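# Four arms unfold and latch a folding crate

## Task

The folding crate starts out flat on the floor. Open it so that every one of its four walls stands upright and each of its four corner latches is engaged.

## Robot and tools

Robots: four i2rt Big YAM arms, arm1 to arm4, each with a two-finger gripper and a wrist camera aimed at the fingertips. Reach is roughly 1.0 m from the joint 1 axis. Foot poses in the scene frame (metres, quat wxyz): arm1 at (-0.344, +0.564, 0.400), quat (0.769, -0.004, 0, -0.639); arm2 at (-0.347, -0.575, 0.384), quat (0.754, 0, 0, 0.657); arm3 at (+0.320, +0.573, 0.372), quat (0.627, 0.001, -0.001, -0.779); arm4 at (+0.356, -0.566, 0.334), quat (0.630, 0, 0, 0.777). Each foot looks along its own +x, so arm1 and arm3 stand on the +y side facing toward -y, and arm2 and arm4 stand on the -y side facing +y.

Frame: a single scene frame in metres, origin on the floor, +z pointing up. The hand point sits between the finger pads, about 1 cm short of the tips. Fingers extend along the hand's +z axis and open and close along its y axis. hand_target is where the hand would be at the joint targets currently being held. Printed hand positions get less accurate the farther the arm reaches.

Tool move: each of arm1..arm4 gets its own optional object. Leave an arm out and it receives no new command, but it may keep pushing toward its previous target.
- joints: absolute joint angles, keyed by name. joint1_rad runs -2.879..2.879 and is base yaw, positive counter-clockwise seen from above, 0 along the foot's +x. joint2_rad runs 0..3.141 and is the shoulder: 0 is upper arm back and level, larger values lift it and then bring it forward. joint3_rad runs 0..3.019 and is the elbow: 0 is fully folded, larger values open it. joint4_rad runs -1.692..1.57 and is hand pitch, positive tips the fingers up. joint5_rad runs -1.57..1.57 and is sideways hand swing, positive toward the arm's right. joint6_rad runs -2.094..2.094 and is hand roll, positive clockwise seen from behind. gripper_m runs 0..0.093 and is the fingertip gap in metres. Joint moves go at full joint speed unless you slow them, so the hand can sweep wide and strike hard.
- min_time_s (0.1..8 s): the shortest allowed duration for that arm's joint motions. Longer values are gentler. A fast arm that is stretched out can overshoot by up to about 30 degrees.
- target: one absolute hand pose as 7 numbers [x, y, z, qw, qx, qy, qz], in metres, in the scene frame, written the way the hand line prints it. The hand follows a straight line from hand_target to this pose. speed is the top linear speed in m/s, 0.002..0.5, default 0.25, and turning is capped at twice that figure in rad/s. Alongside target, joints may contain only gripper_m; any other joint makes the call refused. All hand paths in one call finish at the same moment and stop after at most 10 s even if not there yet. Paths ignore obstacles and other arms. The hand can lag, wander off the line or exceed speed, especially with the arm near straight.
- cameras: a list drawn from arm1_cam_wrist..arm4_cam_wrist, cam_high, cam_low, or ["all"]; [] means none. If left out, a call with no action returns all cameras and otherwise none. A call with no action also prints the full state.

Tool wait: seconds from 0 to 10, plus an optional cameras list. It commands nothing new. zoom_image: camera name and region [x0, y0, x1, y1] in pixels of that camera's most recent image (672x504, origin at top-left), region at most 504x504. read_manual gives licence texts only. finished_scene(scene = the current scene's number) closes the scene for good. The crate must stay set up afterwards without help from the robots.

Result lines: "move" lists the robots that received motion commands. "as last shown" marks an uncommanded robot, whose status reads "not commanded". A hand counts as done within 1 cm and 2 degrees. off_target means the arm is resting short of its target and may still be pushing. time_out is a stop: a joint did not finish in time and keeps pushing toward a target that may be nearer, shown under on_its_own. "joint command not followed" or "pose unreachable" means a safety check held back the arm's targets; a gripper command still runs. After not_followed, a hand target is discarded. If a call is refused or a stop hits it, the remaining move, wait and finished_scene calls in that same reply are skipped. Joint velocities are in rad/s (gripper in m/s), and "within noise" means the arm is still. Torques are in N m, listed in joint order, with offsets and noise. Values 3 and 4 wrap around at ±28. Gripper readings in free air run up to 0.003 m wider than the real gap. When squeezing, a target about 0.005 m below the object's width holds at full force (about 50-64 N per pad).

Cautions: a hard press between two robots ends the scene. Closing one gripper on another arm's fingers counts as such a press. No state line reports contact between robots. The collision check may react too late and does not keep fingers, gripper housings or cameras apart. The arms do not stop on contact and keep pushing. Do not strike the floor or the crate hard, do not release moving parts, and do not let anything fall far. Holding loads, staying stretched out or pushing against something heats the motors. MOTOR HOT appears at 85 °C. At 100 °C that arm goes limp for 30-60 s (OVER-TEMPERATURE FAULT), and afterwards you must send again any target marked limit_stop_at_motor_heat. While you are thinking, the simulation keeps running on your last command. Smooth, low-effort motion is better.

Each tool is called after "Emit:" as name(argument=value, ...), one argument or row to a line, values as JSON.

## Session

Emit:
move(
  cameras=["all"],
)

Scene clock: 0.00 s.
Joint torques (N m): no reading
Motor temperatures (°C): arm1=[26 28 28 24 27 23 24] | arm2=[24 25 23 24 28 27 25] | arm3=[26 24 27 24 26 24 27] | arm4=[25 26 26 31 26 25 27]
Heat: arm1: hottest joint2_rad 28 °C; arm2: hottest joint5_rad 28 °C; arm3: hottest joint3_rad 27 °C; arm4: hottest joint4_rad 31 °C.
Joint velocities: within noise
arm1.joint_positions: joint1_rad=-0.585 joint2_rad=+0.620 joint3_rad=+1.408 joint4_rad=-1.557 joint5_rad=+0.189 joint6_rad=-0.039 gripper_m=+0.09396
arm1.joint_status: not commanded
arm1.hand: x=-0.4492 y=+0.3975 z=+0.9079 quat_wxyz=(-0.135, -0.774, -0.490, +0.378) (m; scene frame)
arm1.hand_target: x=-0.4485 y=+0.3991 z=+0.9182 quat_wxyz=(-0.142, -0.770, -0.486, +0.388) (m; scene frame)
arm1.hand_status: not commanded
arm2.joint_positions: joint1_rad=+0.742 joint2_rad=+0.634 joint3_rad=+1.438 joint4_rad=-1.211 joint5_rad=-0.133 joint6_rad=-0.320 gripper_m=+0.09396
arm2.joint_status: not commanded
arm2.hand: x=-0.5072 y=-0.3840 z=+0.9710 quat_wxyz=(-0.284, +0.802, -0.229, -0.472) (m; scene frame)
arm2.hand_target: x=-0.5054 y=-0.3866 z=+0.9837 quat_wxyz=(-0.292, +0.795, -0.226, -0.481) (m; scene frame)
arm2.hand_status: not commanded
arm3.joint_positions: joint1_rad=+0.368 joint2_rad=+0.623 joint3_rad=+1.401 joint4_rad=-1.238 joint5_rad=-0.070 joint6_rad=+0.635 gripper_m=+0.09396
arm3.joint_status: not commanded
arm3.hand: x=+0.3681 y=+0.3300 z=+0.9365 quat_wxyz=(-0.499, -0.717, -0.455, +0.173) (m; scene frame)
arm3.hand_target: x=+0.3677 y=+0.3328 z=+0.9459 quat_wxyz=(-0.507, -0.712, -0.452, +0.176) (m; scene frame)
arm3.hand_status: not commanded
arm4.joint_positions: joint1_rad=+0.790 joint2_rad=+0.548 joint3_rad=+1.366 joint4_rad=-1.267 joint5_rad=+0.243 joint6_rad=-0.097 gripper_m=+0.09396
arm4.joint_status: not commanded
arm4.hand: x=+0.1990 y=-0.4148 z=+0.8936 quat_wxyz=(-0.270, +0.802, -0.261, -0.465) (m; scene frame)
arm4.hand_target: x=+0.2021 y=-0.4168 z=+0.9027 quat_wxyz=(-0.273, +0.796, -0.260, -0.474) (m; scene frame)
arm4.hand_status: not commanded
pictures: arm1_cam_wrist, arm2_cam_wrist, arm3_cam_wrist, arm4_cam_wrist, cam_high, cam_low

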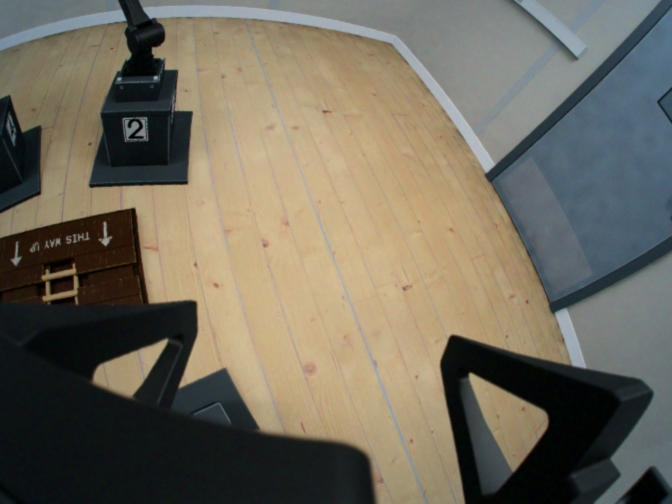

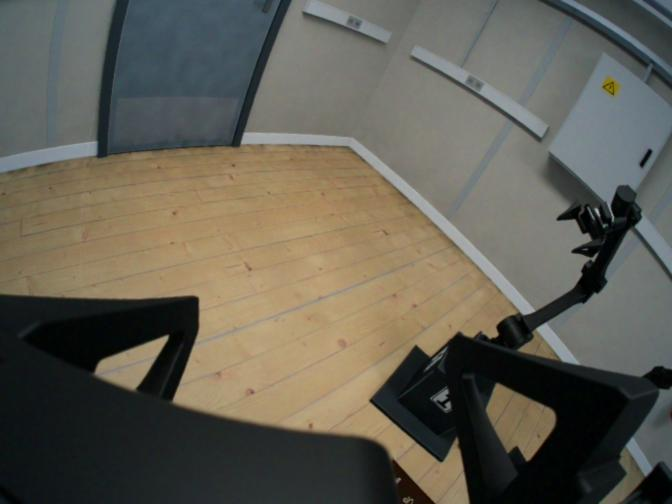

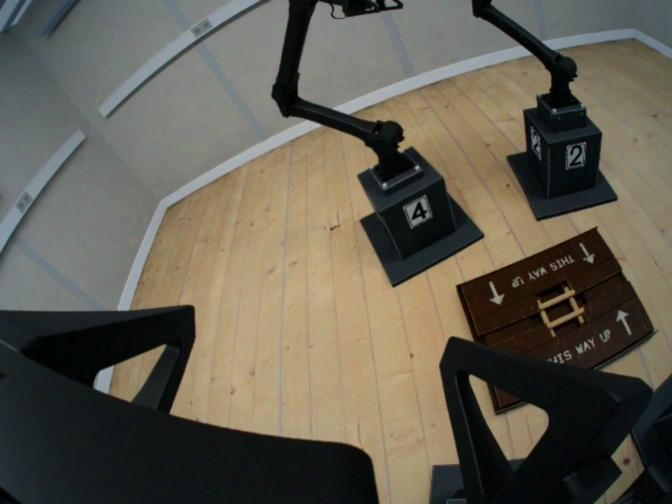

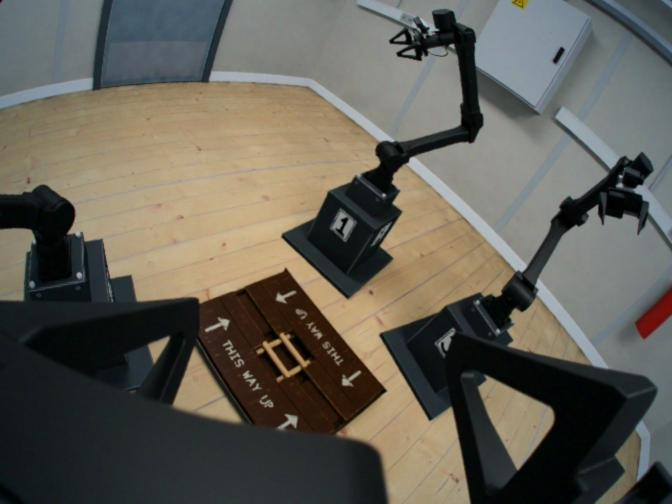

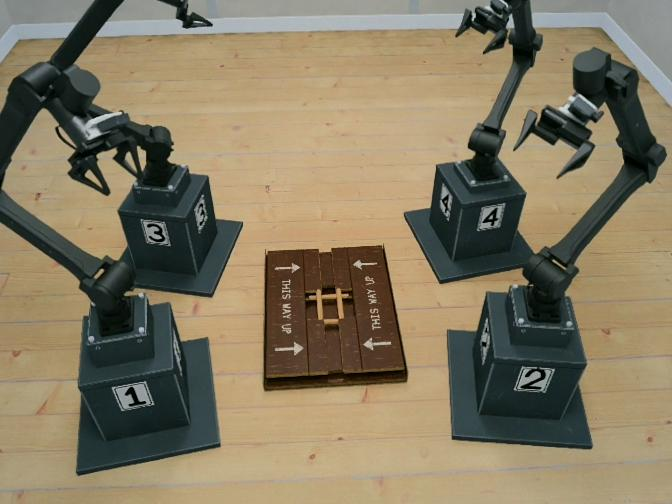

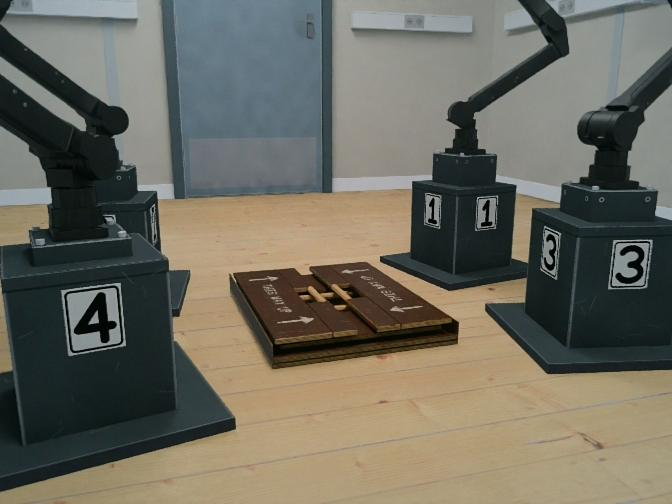

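Emit:
zoom_image(
  camera="cam_high",
  region=[240, 230, 430, 400],
)

Emit:
zoom_image(
  camera="cam_low",
  region=[210, 240, 480, 390],
)

Emit:
zoom_image(
  camera="arm4_cam_wrist",
  region=[180, 250, 400, 450],
)

Emit:
zoom_image(
  camera="arm3_cam_wrist",
  region=[440, 220, 670, 420],
)

Scaled by 2.653 from the camera's image (finer frame: 960x720).

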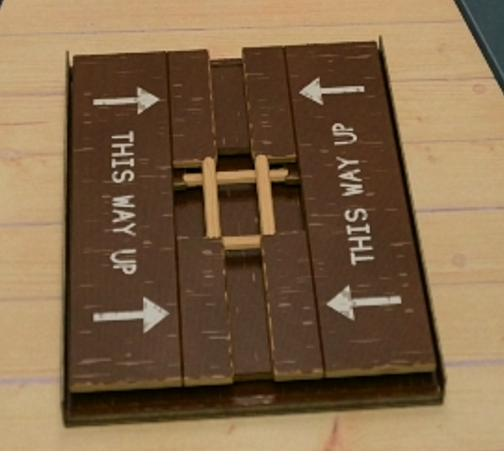

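Scaled by 1.867 from the camera's image (finer frame: 960x720).

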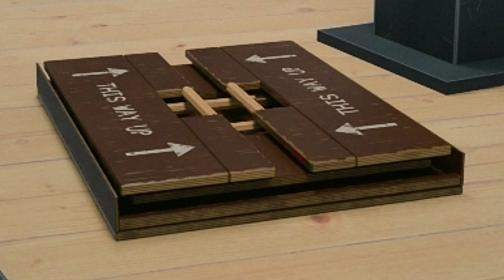

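Scaled by 2.291 from the camera's image (finer frame: 960x720).

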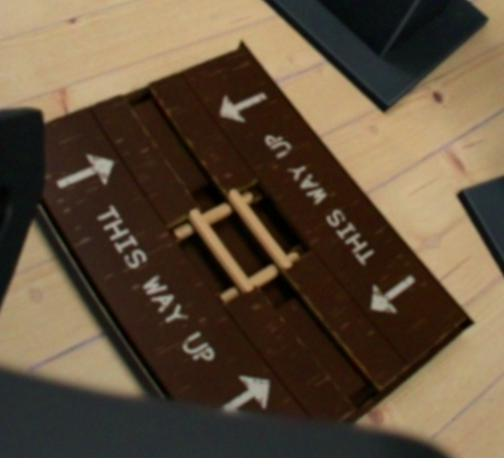

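Scaled by 2.191 from the camera's image (finer frame: 960x720).

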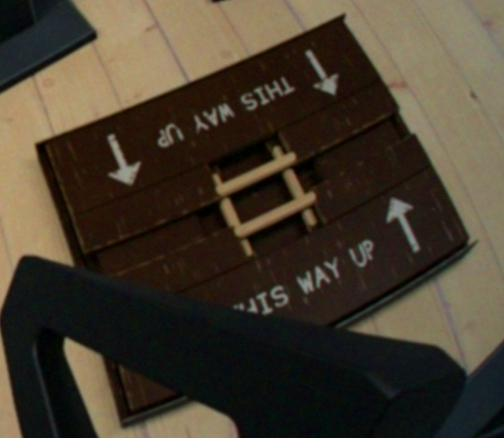

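Emit:
move(
  arm1={"target": [-0.04, 0.05, 0.30, 0, 0, 1, 0], "speed": 0.4, "joints": {"gripper_m": 0.04}},
  arm4={"target": [-0.04, -0.27, 0.34, 0, 1, 0, 0], "speed": 0.4, "joints": {"gripper_m": 0.04}},
  cameras=["arm1_cam_wrist", "arm4_cam_wrist", "arm3_cam_wrist"],
)

Scene clock: 45.60 s.
Joint torques (N m): arm1=[0.38 -22.3 9.01 0.08 0.03 0.02] | arm2=[-0.09 1.32 7.75 1.81 -0.04 0] | arm3=[-0.85 -0.21 7.75 2.3 0.08 0.04] | arm4=[2.26 -15.09 11.19 -0.59 -0.07 -0.09]
Motor temperatures (°C): arm1=[26 28 30 25 26 23 24] | arm2=[24 25 25 25 28 26 25] | arm3=[26 24 31 24 26 23 27] | arm4=[25 26 30 31 26 25 27]
Heat: arm1: hottest joint3_rad 30 °C; arm2: hottest joint5_rad 28 °C; arm3: hottest joint3_rad 31 °C; arm4: hottest joint4_rad 31 °C.
move: arm1 off_target; arm4 off_target
Joint velocities: within noise
arm1.joint_positions: joint1_rad=+0.347 joint2_rad=+2.218 joint3_rad=+1.474 joint4_rad=-0.874 joint5_rad=+0.002 joint6_rad=-1.018 gripper_m=+0.04006
arm1.joint_status: all done
arm1.hand: x=-0.0546 y=+0.0690 z=+0.2862 quat_wxyz=(+0.016, -0.010, -1.000, -0.017)
arm1.hand_target: x=-0.0418 y=+0.0547 z=+0.2971 quat_wxyz=(+0.007, +0.000, -1.000, -0.004)
arm1.hand_status: off_target (0.028 m and 2.9 deg from the pose sent, 0.811 m and 121.3 deg at the start)
arm2, arm3: as last shown
arm4.joint_positions: joint1_rad=+0.714 joint2_rad=+1.825 joint3_rad=+1.155 joint4_rad=-0.934 joint5_rad=-0.001 joint6_rad=-0.613 gripper_m=+0.04007
arm4.joint_status: all done
arm4.hand: x=-0.0213 y=-0.2796 z=+0.3295 quat_wxyz=(+0.010, +1.000, -0.018, +0.013)
arm4.hand_target: x=-0.0364 y=-0.2726 z=+0.3385 quat_wxyz=(+0.002, +1.000, -0.005, +0.004)
arm4.hand_status: off_target (0.023 m and 2.8 deg from the pose sent, 0.620 m and 73.4 deg at the start)
pictures: arm1_cam_wrist, arm3_cam_wrist, arm4_cam_wrist

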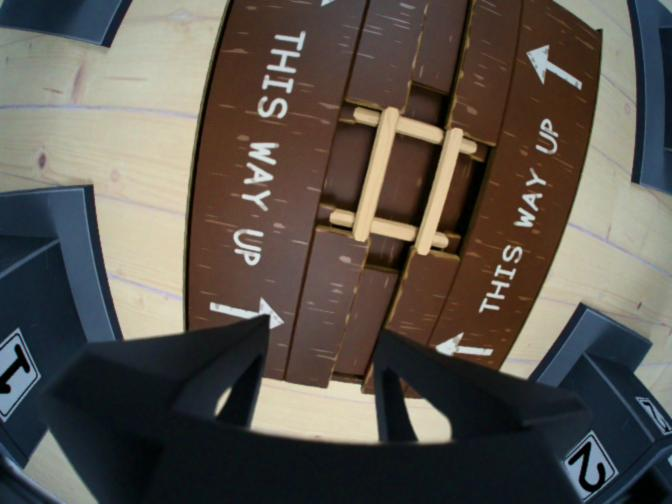

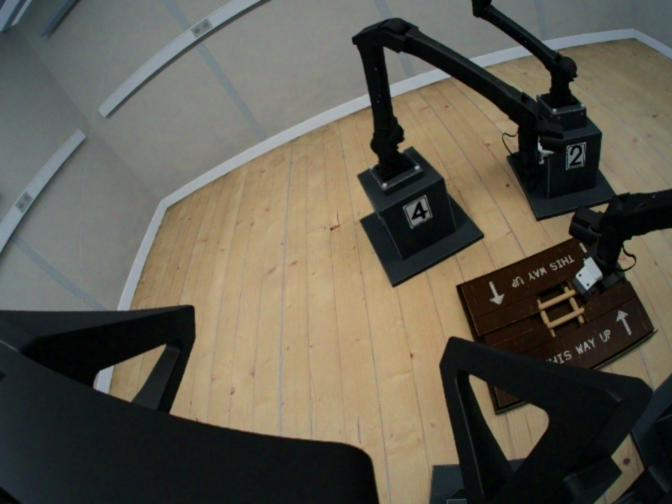

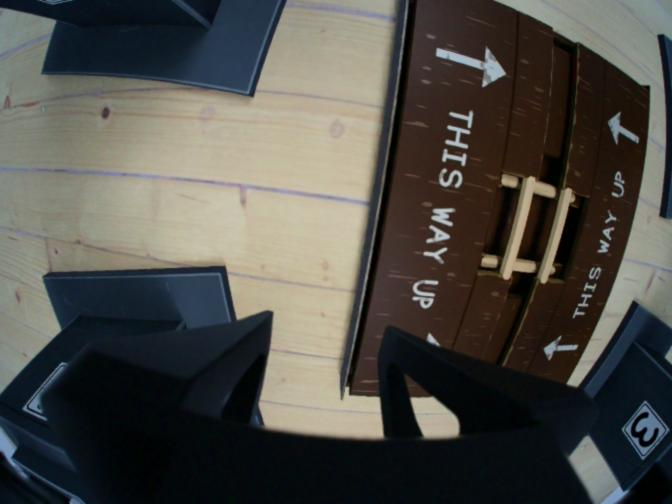

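Emit:
zoom_image(
  camera="arm1_cam_wrist",
  region=[300, 80, 510, 280],
)

Emit:
zoom_image(
  camera="arm4_cam_wrist",
  region=[330, 0, 672, 400],
)

Emit:
zoom_image(
  camera="arm1_cam_wrist",
  region=[180, 0, 620, 410],
)

Scaled by 2.400 from the camera's image (finer frame: 960x720).

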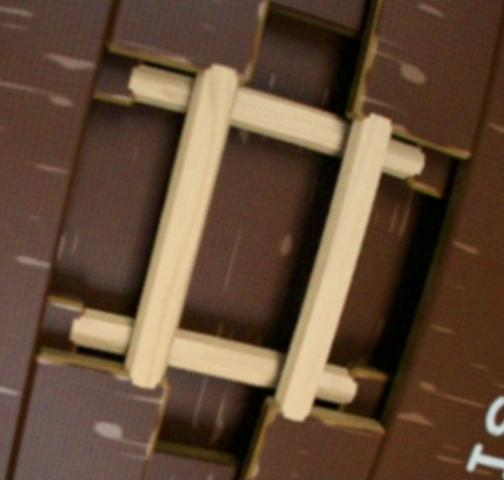

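Scaled by 1.260 from the camera's image (finer frame: 960x720).

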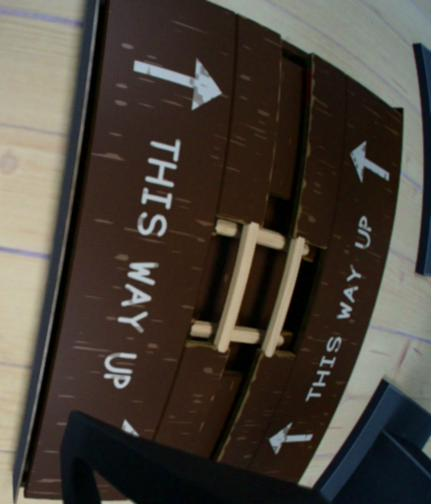

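Scaled by 1.145 from the camera's image (finer frame: 960x720).

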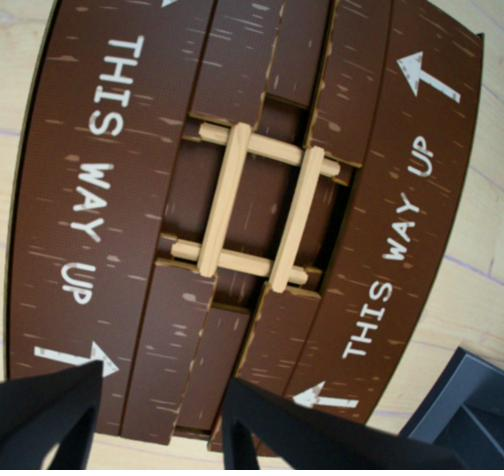

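Emit:
move(
  arm1={"target": [0.003, 0.0135, 0.174, 0, 0, 1, 0], "speed": 0.25, "joints": {"gripper_m": 0.036}},
  cameras=["arm1_cam_wrist", "arm4_cam_wrist"],
)

Scene clock: 68.77 s.
Joint torques (N m): arm1=[0.15 -26.29 8.38 0.31 0.02 0.15] | arm2=[-0.09 1.32 7.75 1.83 -0.04 0] | arm3=[-0.56 0.21 7.82 2.36 0.14 0.04] | arm4=[2.37 -15.09 11.19 -0.59 -0.08 -0.11]
Motor temperatures (°C): arm1=[26 29 31 24 26 23 24] | arm2=[24 25 25 25 28 26 25] | arm3=[26 24 31 25 26 23 27] | arm4=[25 26 31 31 26 25 27]
Heat: arm1: hottest joint3_rad 31 °C; arm2: hottest joint5_rad 28 °C; arm3: hottest joint3_rad 31 °C; arm4: hottest joint3_rad 31 °C.
move: arm1 off_target
Joint velocities: within noise
arm1.joint_positions: joint1_rad=+0.373 joint2_rad=+2.551 joint3_rad=+1.746 joint4_rad=-0.805 joint5_rad=-0.005 joint6_rad=-1.020 gripper_m=+0.03606
arm1.joint_status: all done
arm1.hand: x=-0.0122 y=+0.0298 z=+0.1627 quat_wxyz=(+0.011, +0.003, -1.000, -0.016)
arm1.hand_target: x=+0.0023 y=+0.0146 z=+0.1744 quat_wxyz=(+0.000, +0.001, -1.000, +0.001)
arm1.hand_status: off_target (0.025 m and 2.2 deg from the pose sent, 0.138 m and 2.9 deg at the start)
arm2, arm3: as last shown
arm4.joint_positions: joint1_rad=+0.705 joint2_rad=+1.825 joint3_rad=+1.155 joint4_rad=-0.934 joint5_rad=-0.001 joint6_rad=-0.613 gripper_m=+0.04007
arm4.joint_status: not commanded
arm4.hand: x=-0.0187 y=-0.2761 z=+0.3295 quat_wxyz=(+0.010, +1.000, -0.023, +0.013)
arm4.hand_target: x=-0.0337 y=-0.2690 z=+0.3385 quat_wxyz=(+0.002, +1.000, -0.010, +0.004)
arm4.hand_status: not commanded

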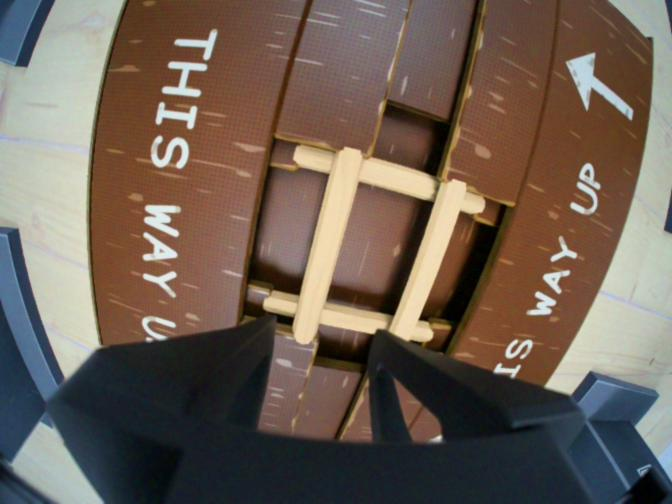

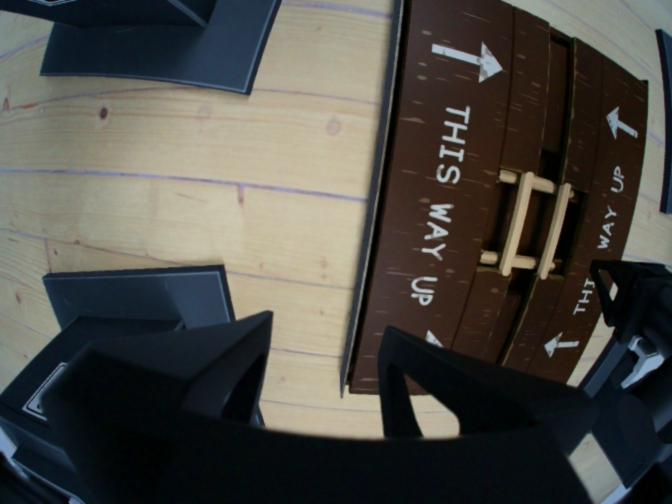

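Emit:
move(
  arm1={"target": [0.005, 0.016, 0.094, 0, 0, 1, 0], "speed": 0.15},
  cameras=["arm1_cam_wrist", "cam_low"],
)

Emit:
zoom_image(
  camera="cam_low",
  region=[220, 180, 480, 390],
)

Scene clock: 77.17 s.
Joint torques (N m): arm1=[0.62 -26.17 7.82 0.69 0.01 0.21] | arm2=[-0.09 1.32 7.75 1.81 -0.05 0] | arm3=[-0.73 0.03 7.72 2.48 0.13 0] | arm4=[2.37 -15.09 11.19 -0.61 -0.07 -0.11]
Motor temperatures (°C): arm1=[26 30 32 24 26 23 24] | arm2=[24 25 25 25 28 26 25] | arm3=[26 24 32 25 26 23 27] | arm4=[25 26 32 31 26 25 27]
Heat: arm1: hottest joint3_rad 32 °C; arm2: hottest joint5_rad 28 °C; arm3: hottest joint3_rad 32 °C; arm4: hottest joint3_rad 32 °C.
move: arm1 off_target
Joint velocities: within noise
arm1.joint_positions: joint1_rad=+0.373 joint2_rad=+2.712 joint3_rad=+1.832 joint4_rad=-0.736 joint5_rad=-0.007 joint6_rad=-1.020 gripper_m=+0.03606
arm1.joint_status: not commanded
arm1.hand: x=-0.0139 y=+0.0319 z=+0.0851 quat_wxyz=(+0.012, +0.003, -1.000, -0.019)
arm1.hand_target: x=+0.0040 y=+0.0169 z=+0.0944 quat_wxyz=(+0.000, +0.001, -1.000, +0.000)
arm1.hand_status: off_target (0.026 m and 2.6 deg from the pose sent, 0.072 m and 2.2 deg at the start)
arm2, arm3, arm4: as last shown

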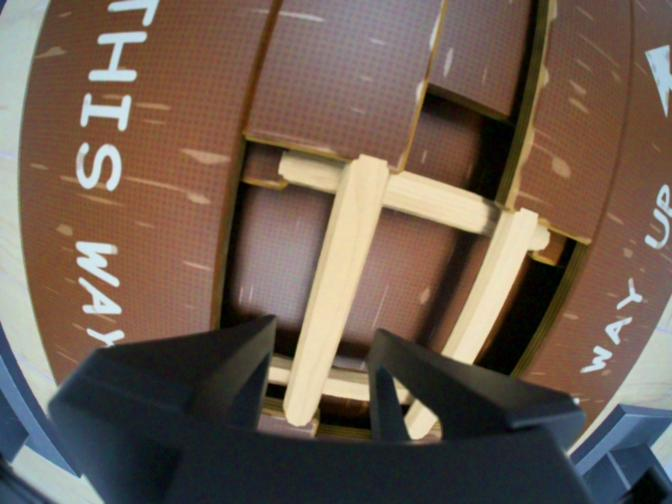

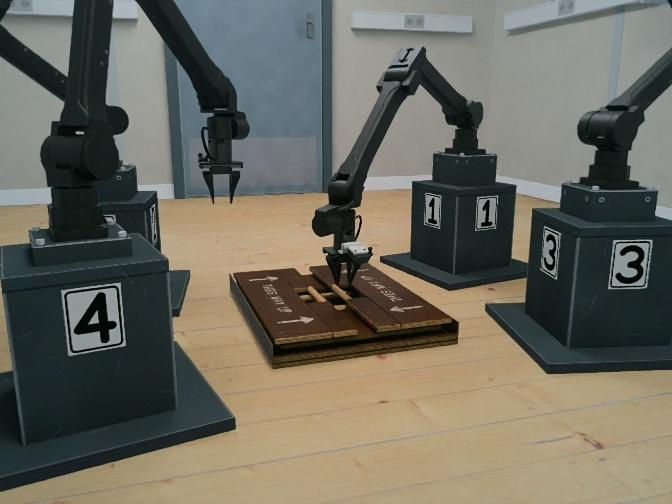

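Scaled by 1.938 from the camera's image (finer frame: 960x720).

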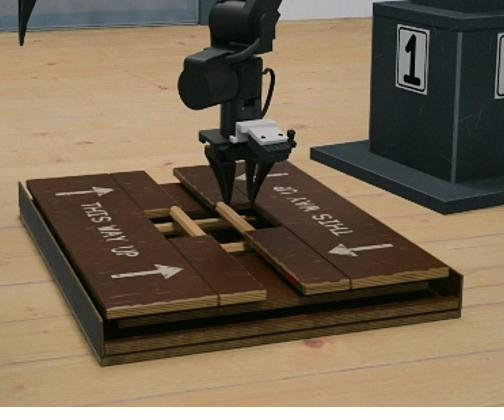

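Emit:
move(
  arm1={"target": [0.005, 0.016, 0.073, 0, 0, 1, 0], "speed": 0.1},
  cameras=["arm1_cam_wrist"],
)

Emit:
move(
  arm1={"joints": {"gripper_m": 0.012}},
  cameras=["arm1_cam_wrist"],
)

Scene clock: 88.07 s.
Joint torques (N m): arm1=[0.32 -24.82 8.09 0.79 0.07 0.19] | arm2=[-0.09 1.32 7.73 1.78 -0.04 0] | arm3=[-0.79 0.26 7.82 2.33 0.13 0.03] | arm4=[2.37 -15.15 11.19 -0.59 -0.07 -0.11]
Motor temperatures (°C): arm1=[26 30 32 24 26 23 24] | arm2=[24 25 26 25 28 26 25] | arm3=[26 24 32 25 26 23 27] | arm4=[25 26 32 31 26 25 27]
Heat: arm1: hottest joint3_rad 32 °C; arm2: hottest joint5_rad 28 °C; arm3: hottest joint3_rad 32 °C; arm4: hottest joint3_rad 32 °C.
move: arm1 off_target
Joint velocities: within noise
arm1.joint_positions: joint1_rad=+0.375 joint2_rad=+2.745 joint3_rad=+1.865 joint4_rad=-0.724 joint5_rad=-0.007 joint6_rad=-1.020 gripper_m=+0.03606
arm1.joint_status: not commanded
arm1.hand: x=-0.0095 y=+0.0266 z=+0.0733 quat_wxyz=(+0.009, +0.004, -1.000, -0.013)
arm1.hand_target: x=+0.0047 y=+0.0172 z=+0.0729 quat_wxyz=(+0.000, +0.002, -1.000, +0.000)
arm1.hand_status: off_target (0.018 m and 1.8 deg from the pose sent, 0.027 m and 2.6 deg at the start)
arm2, arm3, arm4: as last shown

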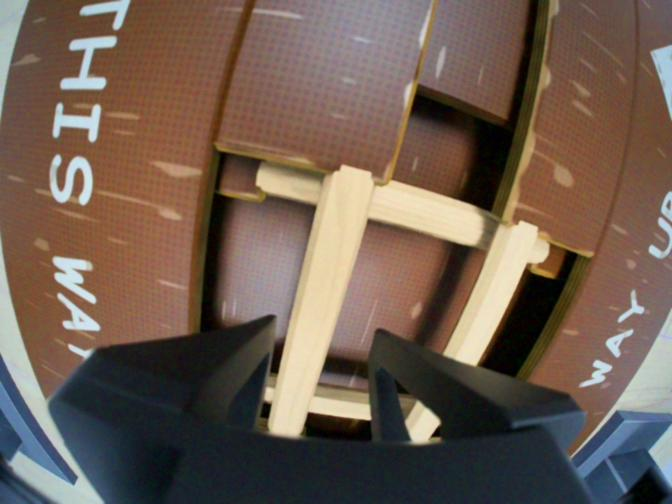

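Scene clock: 88.63 s.
Joint torques (N m): arm1=[0.67 -25 7.98 0.72 0.02 0.19] | arm2=[-0.09 1.26 7.73 1.8 -0.04 0] | arm3=[-0.38 -0.26 7.69 2.39 0.1 -0.01] | arm4=[2.37 -15.09 11.18 -0.59 -0.08 -0.11]
Motor temperatures (°C): arm1=[26 30 32 24 26 23 24] | arm2=[24 25 26 25 28 26 25] | arm3=[26 24 32 25 26 23 27] | arm4=[25 26 32 31 26 25 27]
Heat: arm1: hottest joint3_rad 32 °C; arm2: hottest joint5_rad 28 °C; arm3: hottest joint3_rad 32 °C; arm4: hottest joint3_rad 32 °C.
move: arm1 done
Joint velocities: within noise
arm1.joint_positions: joint1_rad=+0.375 joint2_rad=+2.745 joint3_rad=+1.865 joint4_rad=-0.724 joint5_rad=-0.007 joint6_rad=-1.020 gripper_m=+0.01206
arm1.joint_status: all done
arm1.hand: x=-0.0095 y=+0.0266 z=+0.0733 quat_wxyz=(+0.009, +0.004, -1.000, -0.013)
arm1.hand_target: x=+0.0047 y=+0.0172 z=+0.0729 quat_wxyz=(+0.000, +0.002, -1.000, +0.000)
arm1.hand_status: not commanded
arm2, arm3, arm4: as last shown

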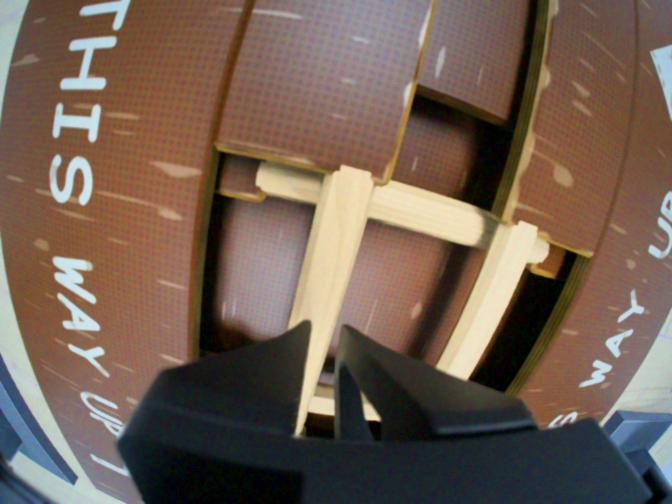

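Emit:
move(
  arm1={"joints": {"gripper_m": 0.036}},
)

Emit:
move(
  arm1={"target": [0.003, 0.020, 0.050, 0, 0, 1, 0], "speed": 0.1},
  cameras=["arm1_cam_wrist", "cam_low"],
)

Emit:
zoom_image(
  camera="cam_low",
  region=[280, 220, 400, 330],
)

Scene clock: 94.03 s.
Joint torques (N m): arm1=[0.15 -25.11 8.02 0.68 0.05 0.23] | arm2=[0.03 1.26 7.73 1.81 -0.04 0] | arm3=[-0.38 -0.03 7.77 2.36 0.14 0.03] | arm4=[2.37 -15.09 11.18 -0.61 -0.07 -0.11]
Motor temperatures (°C): arm1=[26 31 32 24 26 23 24] | arm2=[24 25 26 25 28 26 25] | arm3=[26 24 32 25 26 23 27] | arm4=[25 26 32 31 26 25 27]
Heat: arm1: hottest joint3_rad 32 °C; arm2: hottest joint5_rad 28 °C; arm3: hottest joint3_rad 32 °C; arm4: hottest joint3_rad 32 °C.
move: arm1 done
Joint velocities: within noise
arm1.joint_positions: joint1_rad=+0.375 joint2_rad=+2.745 joint3_rad=+1.865 joint4_rad=-0.724 joint5_rad=-0.007 joint6_rad=-1.018 gripper_m=+0.03594
arm1.joint_status: all done
arm1.hand: x=-0.0095 y=+0.0266 z=+0.0733 quat_wxyz=(+0.009, +0.003, -1.000, -0.013)
arm1.hand_target: x=+0.0047 y=+0.0172 z=+0.0729 quat_wxyz=(+0.000, +0.002, -1.000, +0.000)
arm1.hand_status: not commanded
arm2, arm3, arm4: as last shown
pictures: none

Scene clock: 95.23 s.
Joint torques (N m): arm1=[0.5 -25.82 7.73 1.09 0.03 0.17] | arm2=[-0.09 1.26 7.75 1.81 -0.04 0] | arm3=[-0.56 0.09 7.79 2.36 0.12 0.04] | arm4=[2.37 -15.09 11.18 -0.59 -0.07 -0.11]
Motor temperatures (°C): arm1=[26 31 32 24 26 23 24] | arm2=[24 25 26 25 28 26 25] | arm3=[26 24 32 25 26 23 27] | arm4=[25 27 32 31 26 25 27]
Heat: arm1: hottest joint3_rad 32 °C; arm2: hottest joint5_rad 28 °C; arm3: hottest joint3_rad 32 °C; arm4: hottest joint3_rad 32 °C.
move: arm1 off_target
Joint velocities: within noise
arm1.joint_positions: joint1_rad=+0.375 joint2_rad=+2.791 joint3_rad=+1.884 joint4_rad=-0.700 joint5_rad=-0.007 joint6_rad=-1.015 gripper_m=+0.03594
arm1.joint_status: not commanded
arm1.hand: x=-0.0126 y=+0.0311 z=+0.0493 quat_wxyz=(+0.009, +0.002, -1.000, -0.014)
arm1.hand_target: x=+0.0026 y=+0.0203 z=+0.0506 quat_wxyz=(+0.000, +0.000, -1.000, +0.000)
arm1.hand_status: off_target (0.019 m and 1.9 deg from the pose sent, 0.027 m and 1.8 deg at the start)
arm2, arm3, arm4: as last shown

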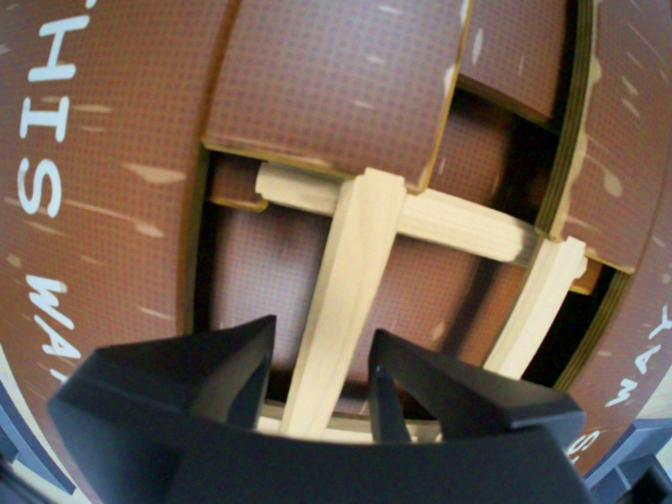

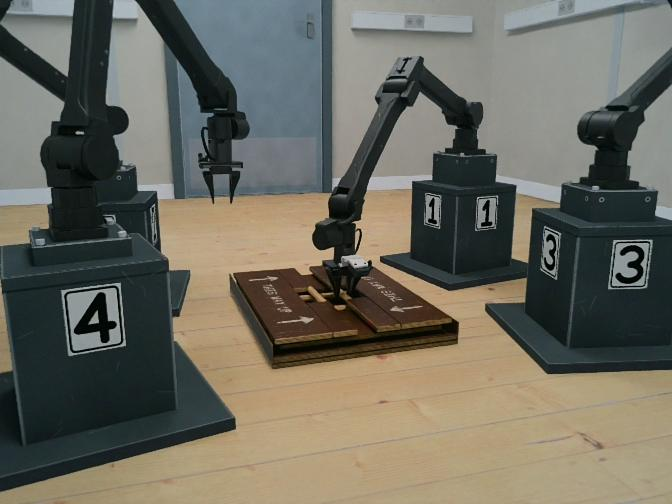

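Scaled by 4.200 from the camera's image (finer frame: 960x720).

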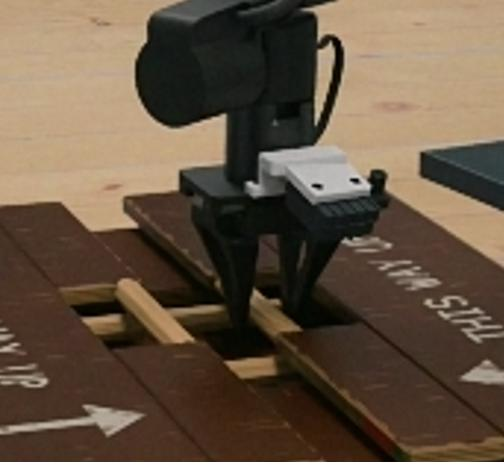

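Emit:
move(
  arm1={"joints": {"gripper_m": 0.008}},
  cameras=["arm1_cam_wrist"],
)

Scene clock: 96.73 s.
Joint torques (N m): arm1=[0.44 -25.41 7.64 0.87 0.11 -0.01] | arm2=[-0.09 1.26 7.73 1.8 -0.04 0] | arm3=[-0.38 -0.15 7.73 2.47 0.11 0.06] | arm4=[2.37 -15.09 11.18 -0.59 -0.08 -0.11]
Motor temperatures (°C): arm1=[26 31 32 24 26 23 24] | arm2=[24 25 26 25 28 26 25] | arm3=[26 24 32 24 26 23 27] | arm4=[25 27 32 31 26 25 27]
Heat: arm1: hottest joint3_rad 32 °C; arm2: hottest joint5_rad 28 °C; arm3: hottest joint3_rad 32 °C; arm4: hottest joint3_rad 32 °C.
move: arm1 off_target
Joint velocities: within noise
arm1.joint_positions: joint1_rad=+0.375 joint2_rad=+2.791 joint3_rad=+1.885 joint4_rad=-0.698 joint5_rad=-0.010 joint6_rad=-0.983 gripper_m=+0.01729
arm1.joint_status: gripper_m off_target (ended at +0.01732, target +0.00800)
arm1.hand: x=-0.0115 y=+0.0304 z=+0.0497 quat_wxyz=(+0.007, -0.014, -1.000, -0.013)
arm1.hand_target: x=+0.0027 y=+0.0205 z=+0.0508 quat_wxyz=(-0.001, -0.004, -1.000, +0.000)
arm1.hand_status: not commanded
arm2.joint_positions: joint1_rad=+0.742 joint2_rad=+0.634 joint3_rad=+1.438 joint4_rad=-1.211 joint5_rad=-0.133 joint6_rad=-0.320 gripper_m=+0.09396
arm2.joint_status: not commanded
arm2.hand: x=-0.5072 y=-0.3840 z=+0.9710 quat_wxyz=(-0.284, +0.802, -0.229, -0.472)
arm2.hand_target: x=-0.5054 y=-0.3866 z=+0.9837 quat_wxyz=(-0.292, +0.795, -0.226, -0.481)
arm2.hand_status: not commanded
arm3.joint_positions: joint1_rad=+0.368 joint2_rad=+0.623 joint3_rad=+1.401 joint4_rad=-1.238 joint5_rad=-0.070 joint6_rad=+0.635 gripper_m=+0.09396
arm3.joint_status: not commanded
arm3.hand: x=+0.3681 y=+0.3300 z=+0.9365 quat_wxyz=(-0.499, -0.717, -0.455, +0.173)
arm3.hand_target: x=+0.3677 y=+0.3328 z=+0.9459 quat_wxyz=(-0.507, -0.712, -0.452, +0.176)
arm3.hand_status: not commanded
arm4: as last shown

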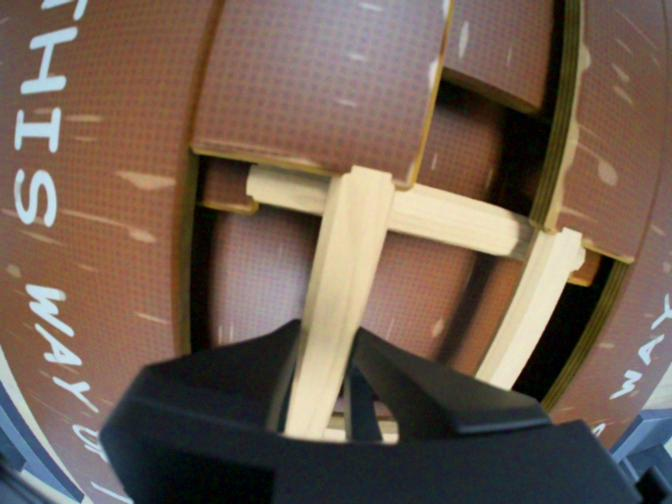

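Emit:
move(
  arm1={"target": [0.003, 0.029, 0.117, 0, 0, 0.998, -0.061], "speed": 0.12},
  cameras=["arm1_cam_wrist", "cam_low"],
)

Scene clock: 110.30 s.
Joint torques (N m): arm1=[1.08 -30.04 4.14 0.13 0.2 -0.03] | arm2=[-0.03 1.32 7.76 1.81 -0.05 0] | arm3=[-1.14 -0.21 7.68 2.33 0.1 0.02] | arm4=[2.32 -15.09 11.18 -0.59 -0.08 -0.11]
Motor temperatures (°C): arm1=[26 32 32 24 26 23 25] | arm2=[24 25 26 25 27 26 25] | arm3=[26 24 32 24 26 23 27] | arm4=[25 27 33 31 26 25 27]
Heat: arm1: hottest joint2_rad 32 °C; arm2: hottest joint5_rad 27 °C; arm3: hottest joint3_rad 32 °C; arm4: hottest joint3_rad 33 °C.
move: arm1 off_target
Joint velocities: within noise
arm1.joint_positions: joint1_rad=+0.393 joint2_rad=+2.656 joint3_rad=+1.692 joint4_rad=-0.526 joint5_rad=+0.053 joint6_rad=-0.964 gripper_m=+0.01729
arm1.joint_status: not commanded
arm1.hand: x=-0.0119 y=+0.0327 z=+0.0877 quat_wxyz=(+0.002, -0.015, -0.999, +0.051)
arm1.hand_target: x=+0.0022 y=+0.0258 z=+0.1156 quat_wxyz=(-0.005, -0.002, -0.998, +0.063)
arm1.hand_status: off_target (0.033 m and 2.1 deg from the pose sent, 0.069 m and 8.7 deg at the start)
arm2, arm3, arm4: as last shown

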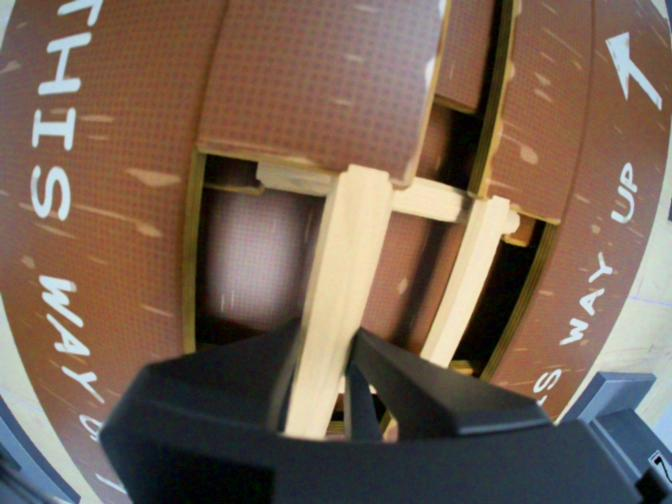

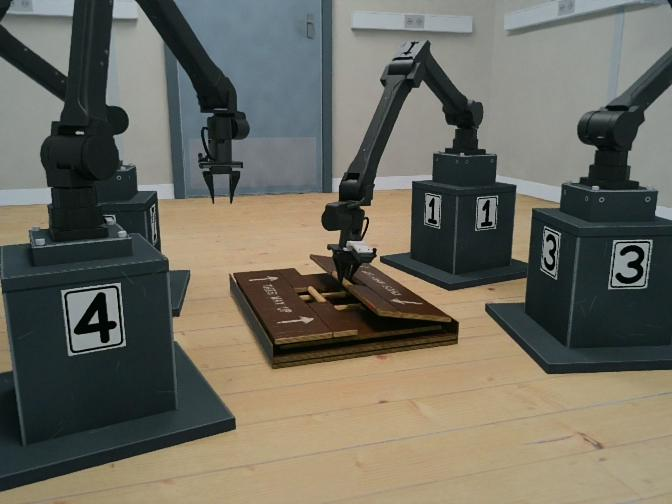

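Emit:
move(
  arm1={"target": [0.003, 0.070, 0.195, 0, 0, 0.9914, -0.1305], "speed": 0.15},
)

Emit:
move(
  arm1={"target": [0.003, 0.125, 0.232, 0, 0, 0.981, -0.195], "speed": 0.15},
  cameras=["arm1_cam_wrist", "cam_low"],
)

Scene clock: 121.90 s.
Joint torques (N m): arm1=[0.73 -27.46 4.14 0.28 0.24 -0.11] | arm2=[-0.09 1.26 7.73 1.78 -0.04 0] | arm3=[-0.62 0.56 7.65 2.3 0.11 0.02] | arm4=[2.37 -15.09 11.18 -0.59 -0.07 -0.11]
Motor temperatures (°C): arm1=[26 32 32 24 26 23 25] | arm2=[24 25 26 25 27 26 25] | arm3=[26 24 32 24 26 23 27] | arm4=[25 27 33 30 26 25 27]
Heat: arm1: hottest joint2_rad 32 °C; arm2: hottest joint5_rad 27 °C; arm3: hottest joint3_rad 32 °C; arm4: hottest joint3_rad 33 °C.
move: arm1 off_target
Joint velocities: within noise
arm1.joint_positions: joint1_rad=+0.453 joint2_rad=+2.399 joint3_rad=+1.393 joint4_rad=-0.380 joint5_rad=+0.150 joint6_rad=-0.903 gripper_m=+0.01671
arm1.joint_status: not commanded
arm1.hand: x=-0.0118 y=+0.0685 z=+0.1726 quat_wxyz=(+0.006, -0.021, -0.992, +0.121)
arm1.hand_target: x=+0.0017 y=+0.0673 z=+0.1950 quat_wxyz=(-0.001, -0.003, -0.991, +0.131)
arm1.hand_status: off_target (0.027 m and 2.8 deg from the pose sent, 0.115 m and 9.3 deg at the start)
arm2, arm3: as last shown
arm4.joint_positions: joint1_rad=+0.705 joint2_rad=+1.825 joint3_rad=+1.155 joint4_rad=-0.934 joint5_rad=-0.001 joint6_rad=-0.613 gripper_m=+0.04007
arm4.joint_status: not commanded
arm4.hand: x=-0.0187 y=-0.2761 z=+0.3295 quat_wxyz=(+0.010, +1.000, -0.023, +0.013)
arm4.hand_target: x=-0.0337 y=-0.2690 z=+0.3385 quat_wxyz=(+0.002, +1.000, -0.010, +0.004)
arm4.hand_status: not commanded
pictures: none

Scene clock: 122.97 s.
Joint torques (N m): arm1=[2.14 -24.47 3.51 0.58 -0.05 0.02] | arm2=[-0.15 1.26 7.75 1.8 -0.04 0] | arm3=[-0.44 -0.03 7.82 2.28 0.11 0.01] | arm4=[2.37 -15.09 11.19 -0.59 -0.07 -0.11]
Motor temperatures (°C): arm1=[26 32 32 24 26 23 25] | arm2=[24 25 26 25 27 26 25] | arm3=[26 24 32 24 26 23 27] | arm4=[25 27 33 30 26 25 27]
Heat: arm1: hottest joint2_rad 32 °C; arm2: hottest joint5_rad 27 °C; arm3: hottest joint3_rad 32 °C; arm4: hottest joint3_rad 33 °C.
move: arm1 off_target
Joint velocities: within noise
arm1.joint_positions: joint1_rad=+0.539 joint2_rad=+2.243 joint3_rad=+1.157 joint4_rad=-0.209 joint5_rad=+0.271 joint6_rad=-0.846 gripper_m=+0.01670
arm1.joint_status: not commanded
arm1.hand: x=-0.0133 y=+0.1167 z=+0.2145 quat_wxyz=(+0.013, -0.018, -0.981, +0.193)
arm1.hand_target: x=+0.0015 y=+0.1240 z=+0.2314 quat_wxyz=(+0.004, +0.000, -0.980, +0.197)
arm1.hand_status: off_target (0.025 m and 2.6 deg from the pose sent, 0.083 m and 9.0 deg at the start)
arm2, arm3, arm4: as last shown

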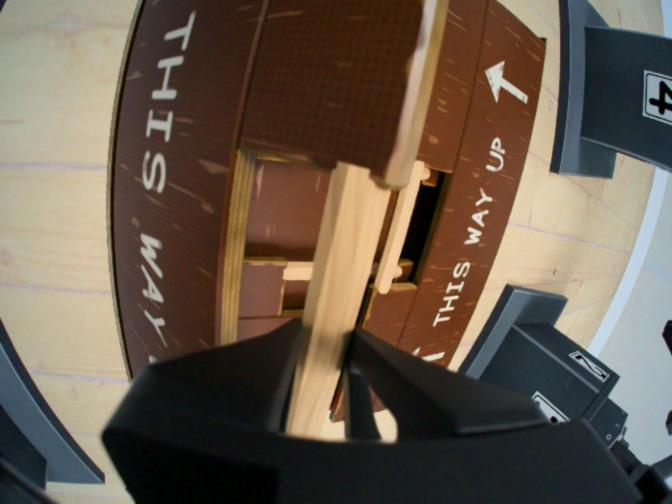

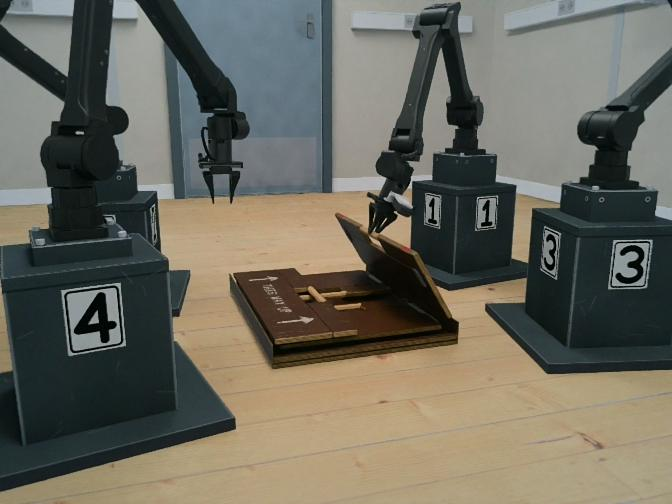

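Emit:
move(
  arm1={"target": [0.003, 0.170, 0.248, 0, 0, 0.972, -0.235], "speed": 0.15},
)

Emit:
move(
  arm1={"target": [0.003, 0.203, 0.250, 0, 0, 0.966, -0.259], "speed": 0.1},
  cameras=["arm1_cam_wrist", "cam_low", "cam_high", "arm4_cam_wrist"],
)

Scene clock: 127.27 s.
Joint torques (N m): arm1=[2.61 -22.12 3.07 0.64 -0.2 0.07] | arm2=[-0.09 1.32 7.75 1.81 -0.04 0] | arm3=[-0.91 -0.26 7.71 2.37 0.14 0.02] | arm4=[2.32 -15.09 11.19 -0.61 -0.08 -0.11]
Motor temperatures (°C): arm1=[26 33 32 24 26 23 25] | arm2=[24 25 26 25 27 26 25] | arm3=[26 24 32 24 26 23 27] | arm4=[25 27 33 30 26 25 27]
Heat: arm1: hottest joint2_rad 33 °C; arm2: hottest joint5_rad 27 °C; arm3: hottest joint3_rad 32 °C; arm4: hottest joint3_rad 33 °C.
move: arm1 off_target
Joint velocities: within noise
arm1.joint_positions: joint1_rad=+0.616 joint2_rad=+2.159 joint3_rad=+1.014 joint4_rad=-0.115 joint5_rad=+0.350 joint6_rad=-0.785 gripper_m=+0.01670
arm1.joint_status: not commanded
arm1.hand: x=-0.0147 y=+0.1588 z=+0.2345 quat_wxyz=(+0.015, -0.019, -0.972, +0.233)
arm1.hand_target: x=+0.0012 y=+0.1702 z=+0.2469 quat_wxyz=(+0.003, +0.000, -0.973, +0.233)
arm1.hand_status: off_target (0.025 m and 2.8 deg from the pose sent, 0.065 m and 5.5 deg at the start)
arm2, arm3, arm4: as last shown
pictures: none

Scene clock: 128.33 s.
Joint torques (N m): arm1=[2.49 -20.13 3.38 1.37 -0.23 0.07] | arm2=[-0.03 1.26 7.73 1.81 -0.04 0] | arm3=[-0.73 0.15 7.65 2.39 0.13 0.08] | arm4=[2.32 -15.09 11.18 -0.59 -0.07 -0.11]
Motor temperatures (°C): arm1=[26 33 31 24 26 23 25] | arm2=[24 25 26 25 27 26 25] | arm3=[26 24 32 24 26 23 27] | arm4=[25 27 33 30 26 25 27]
Heat: arm1: hottest joint2_rad 33 °C; arm2: hottest joint5_rad 27 °C; arm3: hottest joint3_rad 32 °C; arm4: hottest joint3_rad 33 °C.
move: arm1 off_target
Joint velocities: within noise
arm1.joint_positions: joint1_rad=+0.683 joint2_rad=+2.114 joint3_rad=+0.922 joint4_rad=-0.055 joint5_rad=+0.410 joint6_rad=-0.733 gripper_m=+0.01650
arm1.joint_status: not commanded
arm1.hand: x=-0.0155 y=+0.1926 z=+0.2433 quat_wxyz=(+0.016, -0.018, -0.966, +0.258)
arm1.hand_target: x=+0.0025 y=+0.2021 z=+0.2503 quat_wxyz=(+0.000, +0.000, -0.966, +0.259)
arm1.hand_status: off_target (0.022 m and 2.8 deg from the pose sent, 0.050 m and 4.2 deg at the start)
arm2, arm3, arm4: as last shown
pictures: arm1_cam_wrist, arm4_cam_wrist, cam_high, cam_low

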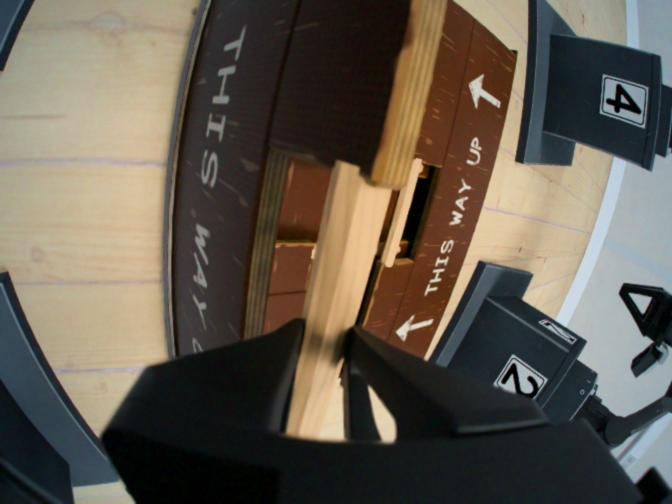

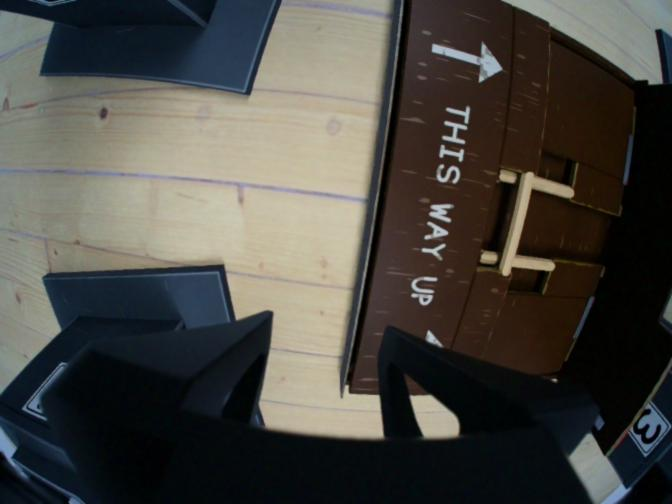

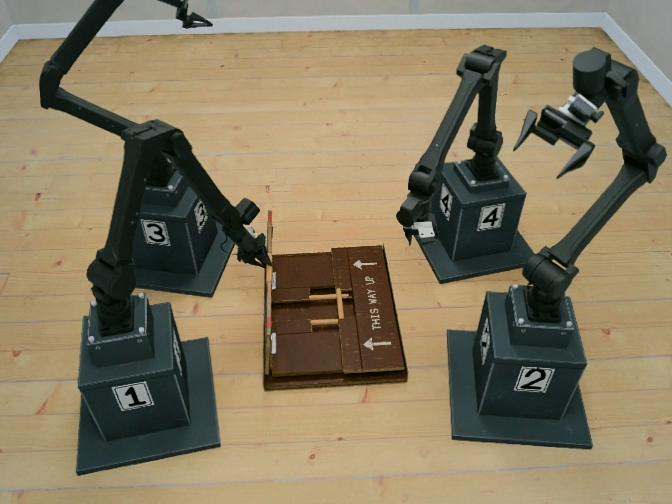

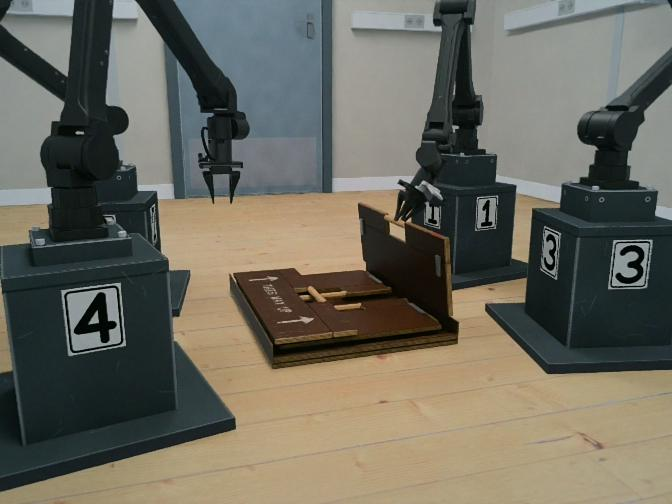

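Emit:
zoom_image(
  camera="cam_low",
  region=[220, 190, 480, 380],
)

Emit:
zoom_image(
  camera="cam_high",
  region=[230, 190, 430, 400],
)

Emit:
zoom_image(
  camera="arm4_cam_wrist",
  region=[330, 0, 672, 410],
)

Scaled by 1.938 from the camera's image (finer frame: 960x720).

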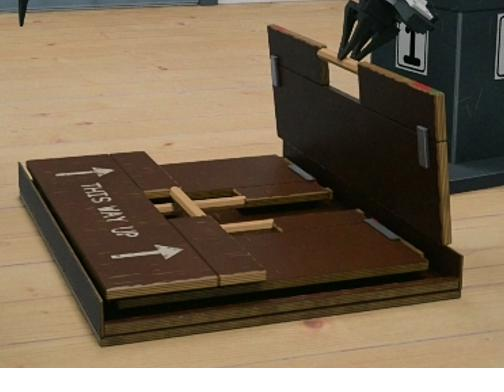

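Scaled by 2.400 from the camera's image (finer frame: 960x720).

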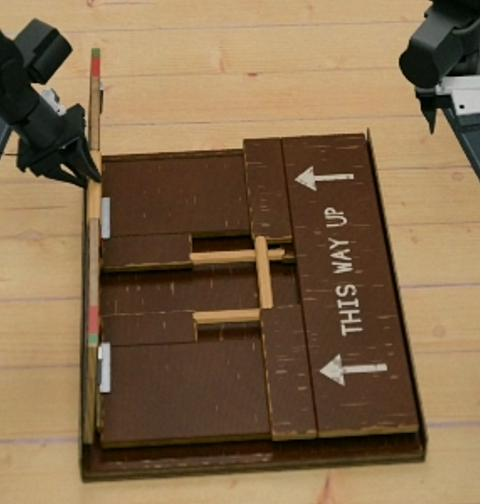

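Scaled by 1.229 from the camera's image (finer frame: 960x720).

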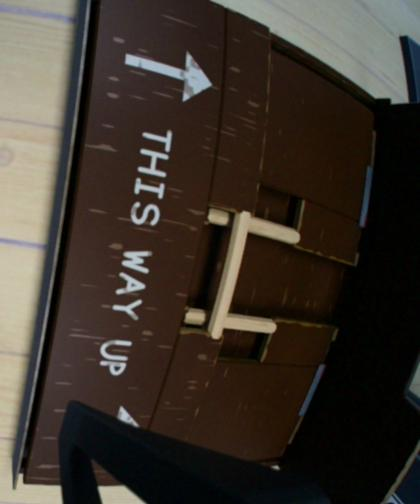

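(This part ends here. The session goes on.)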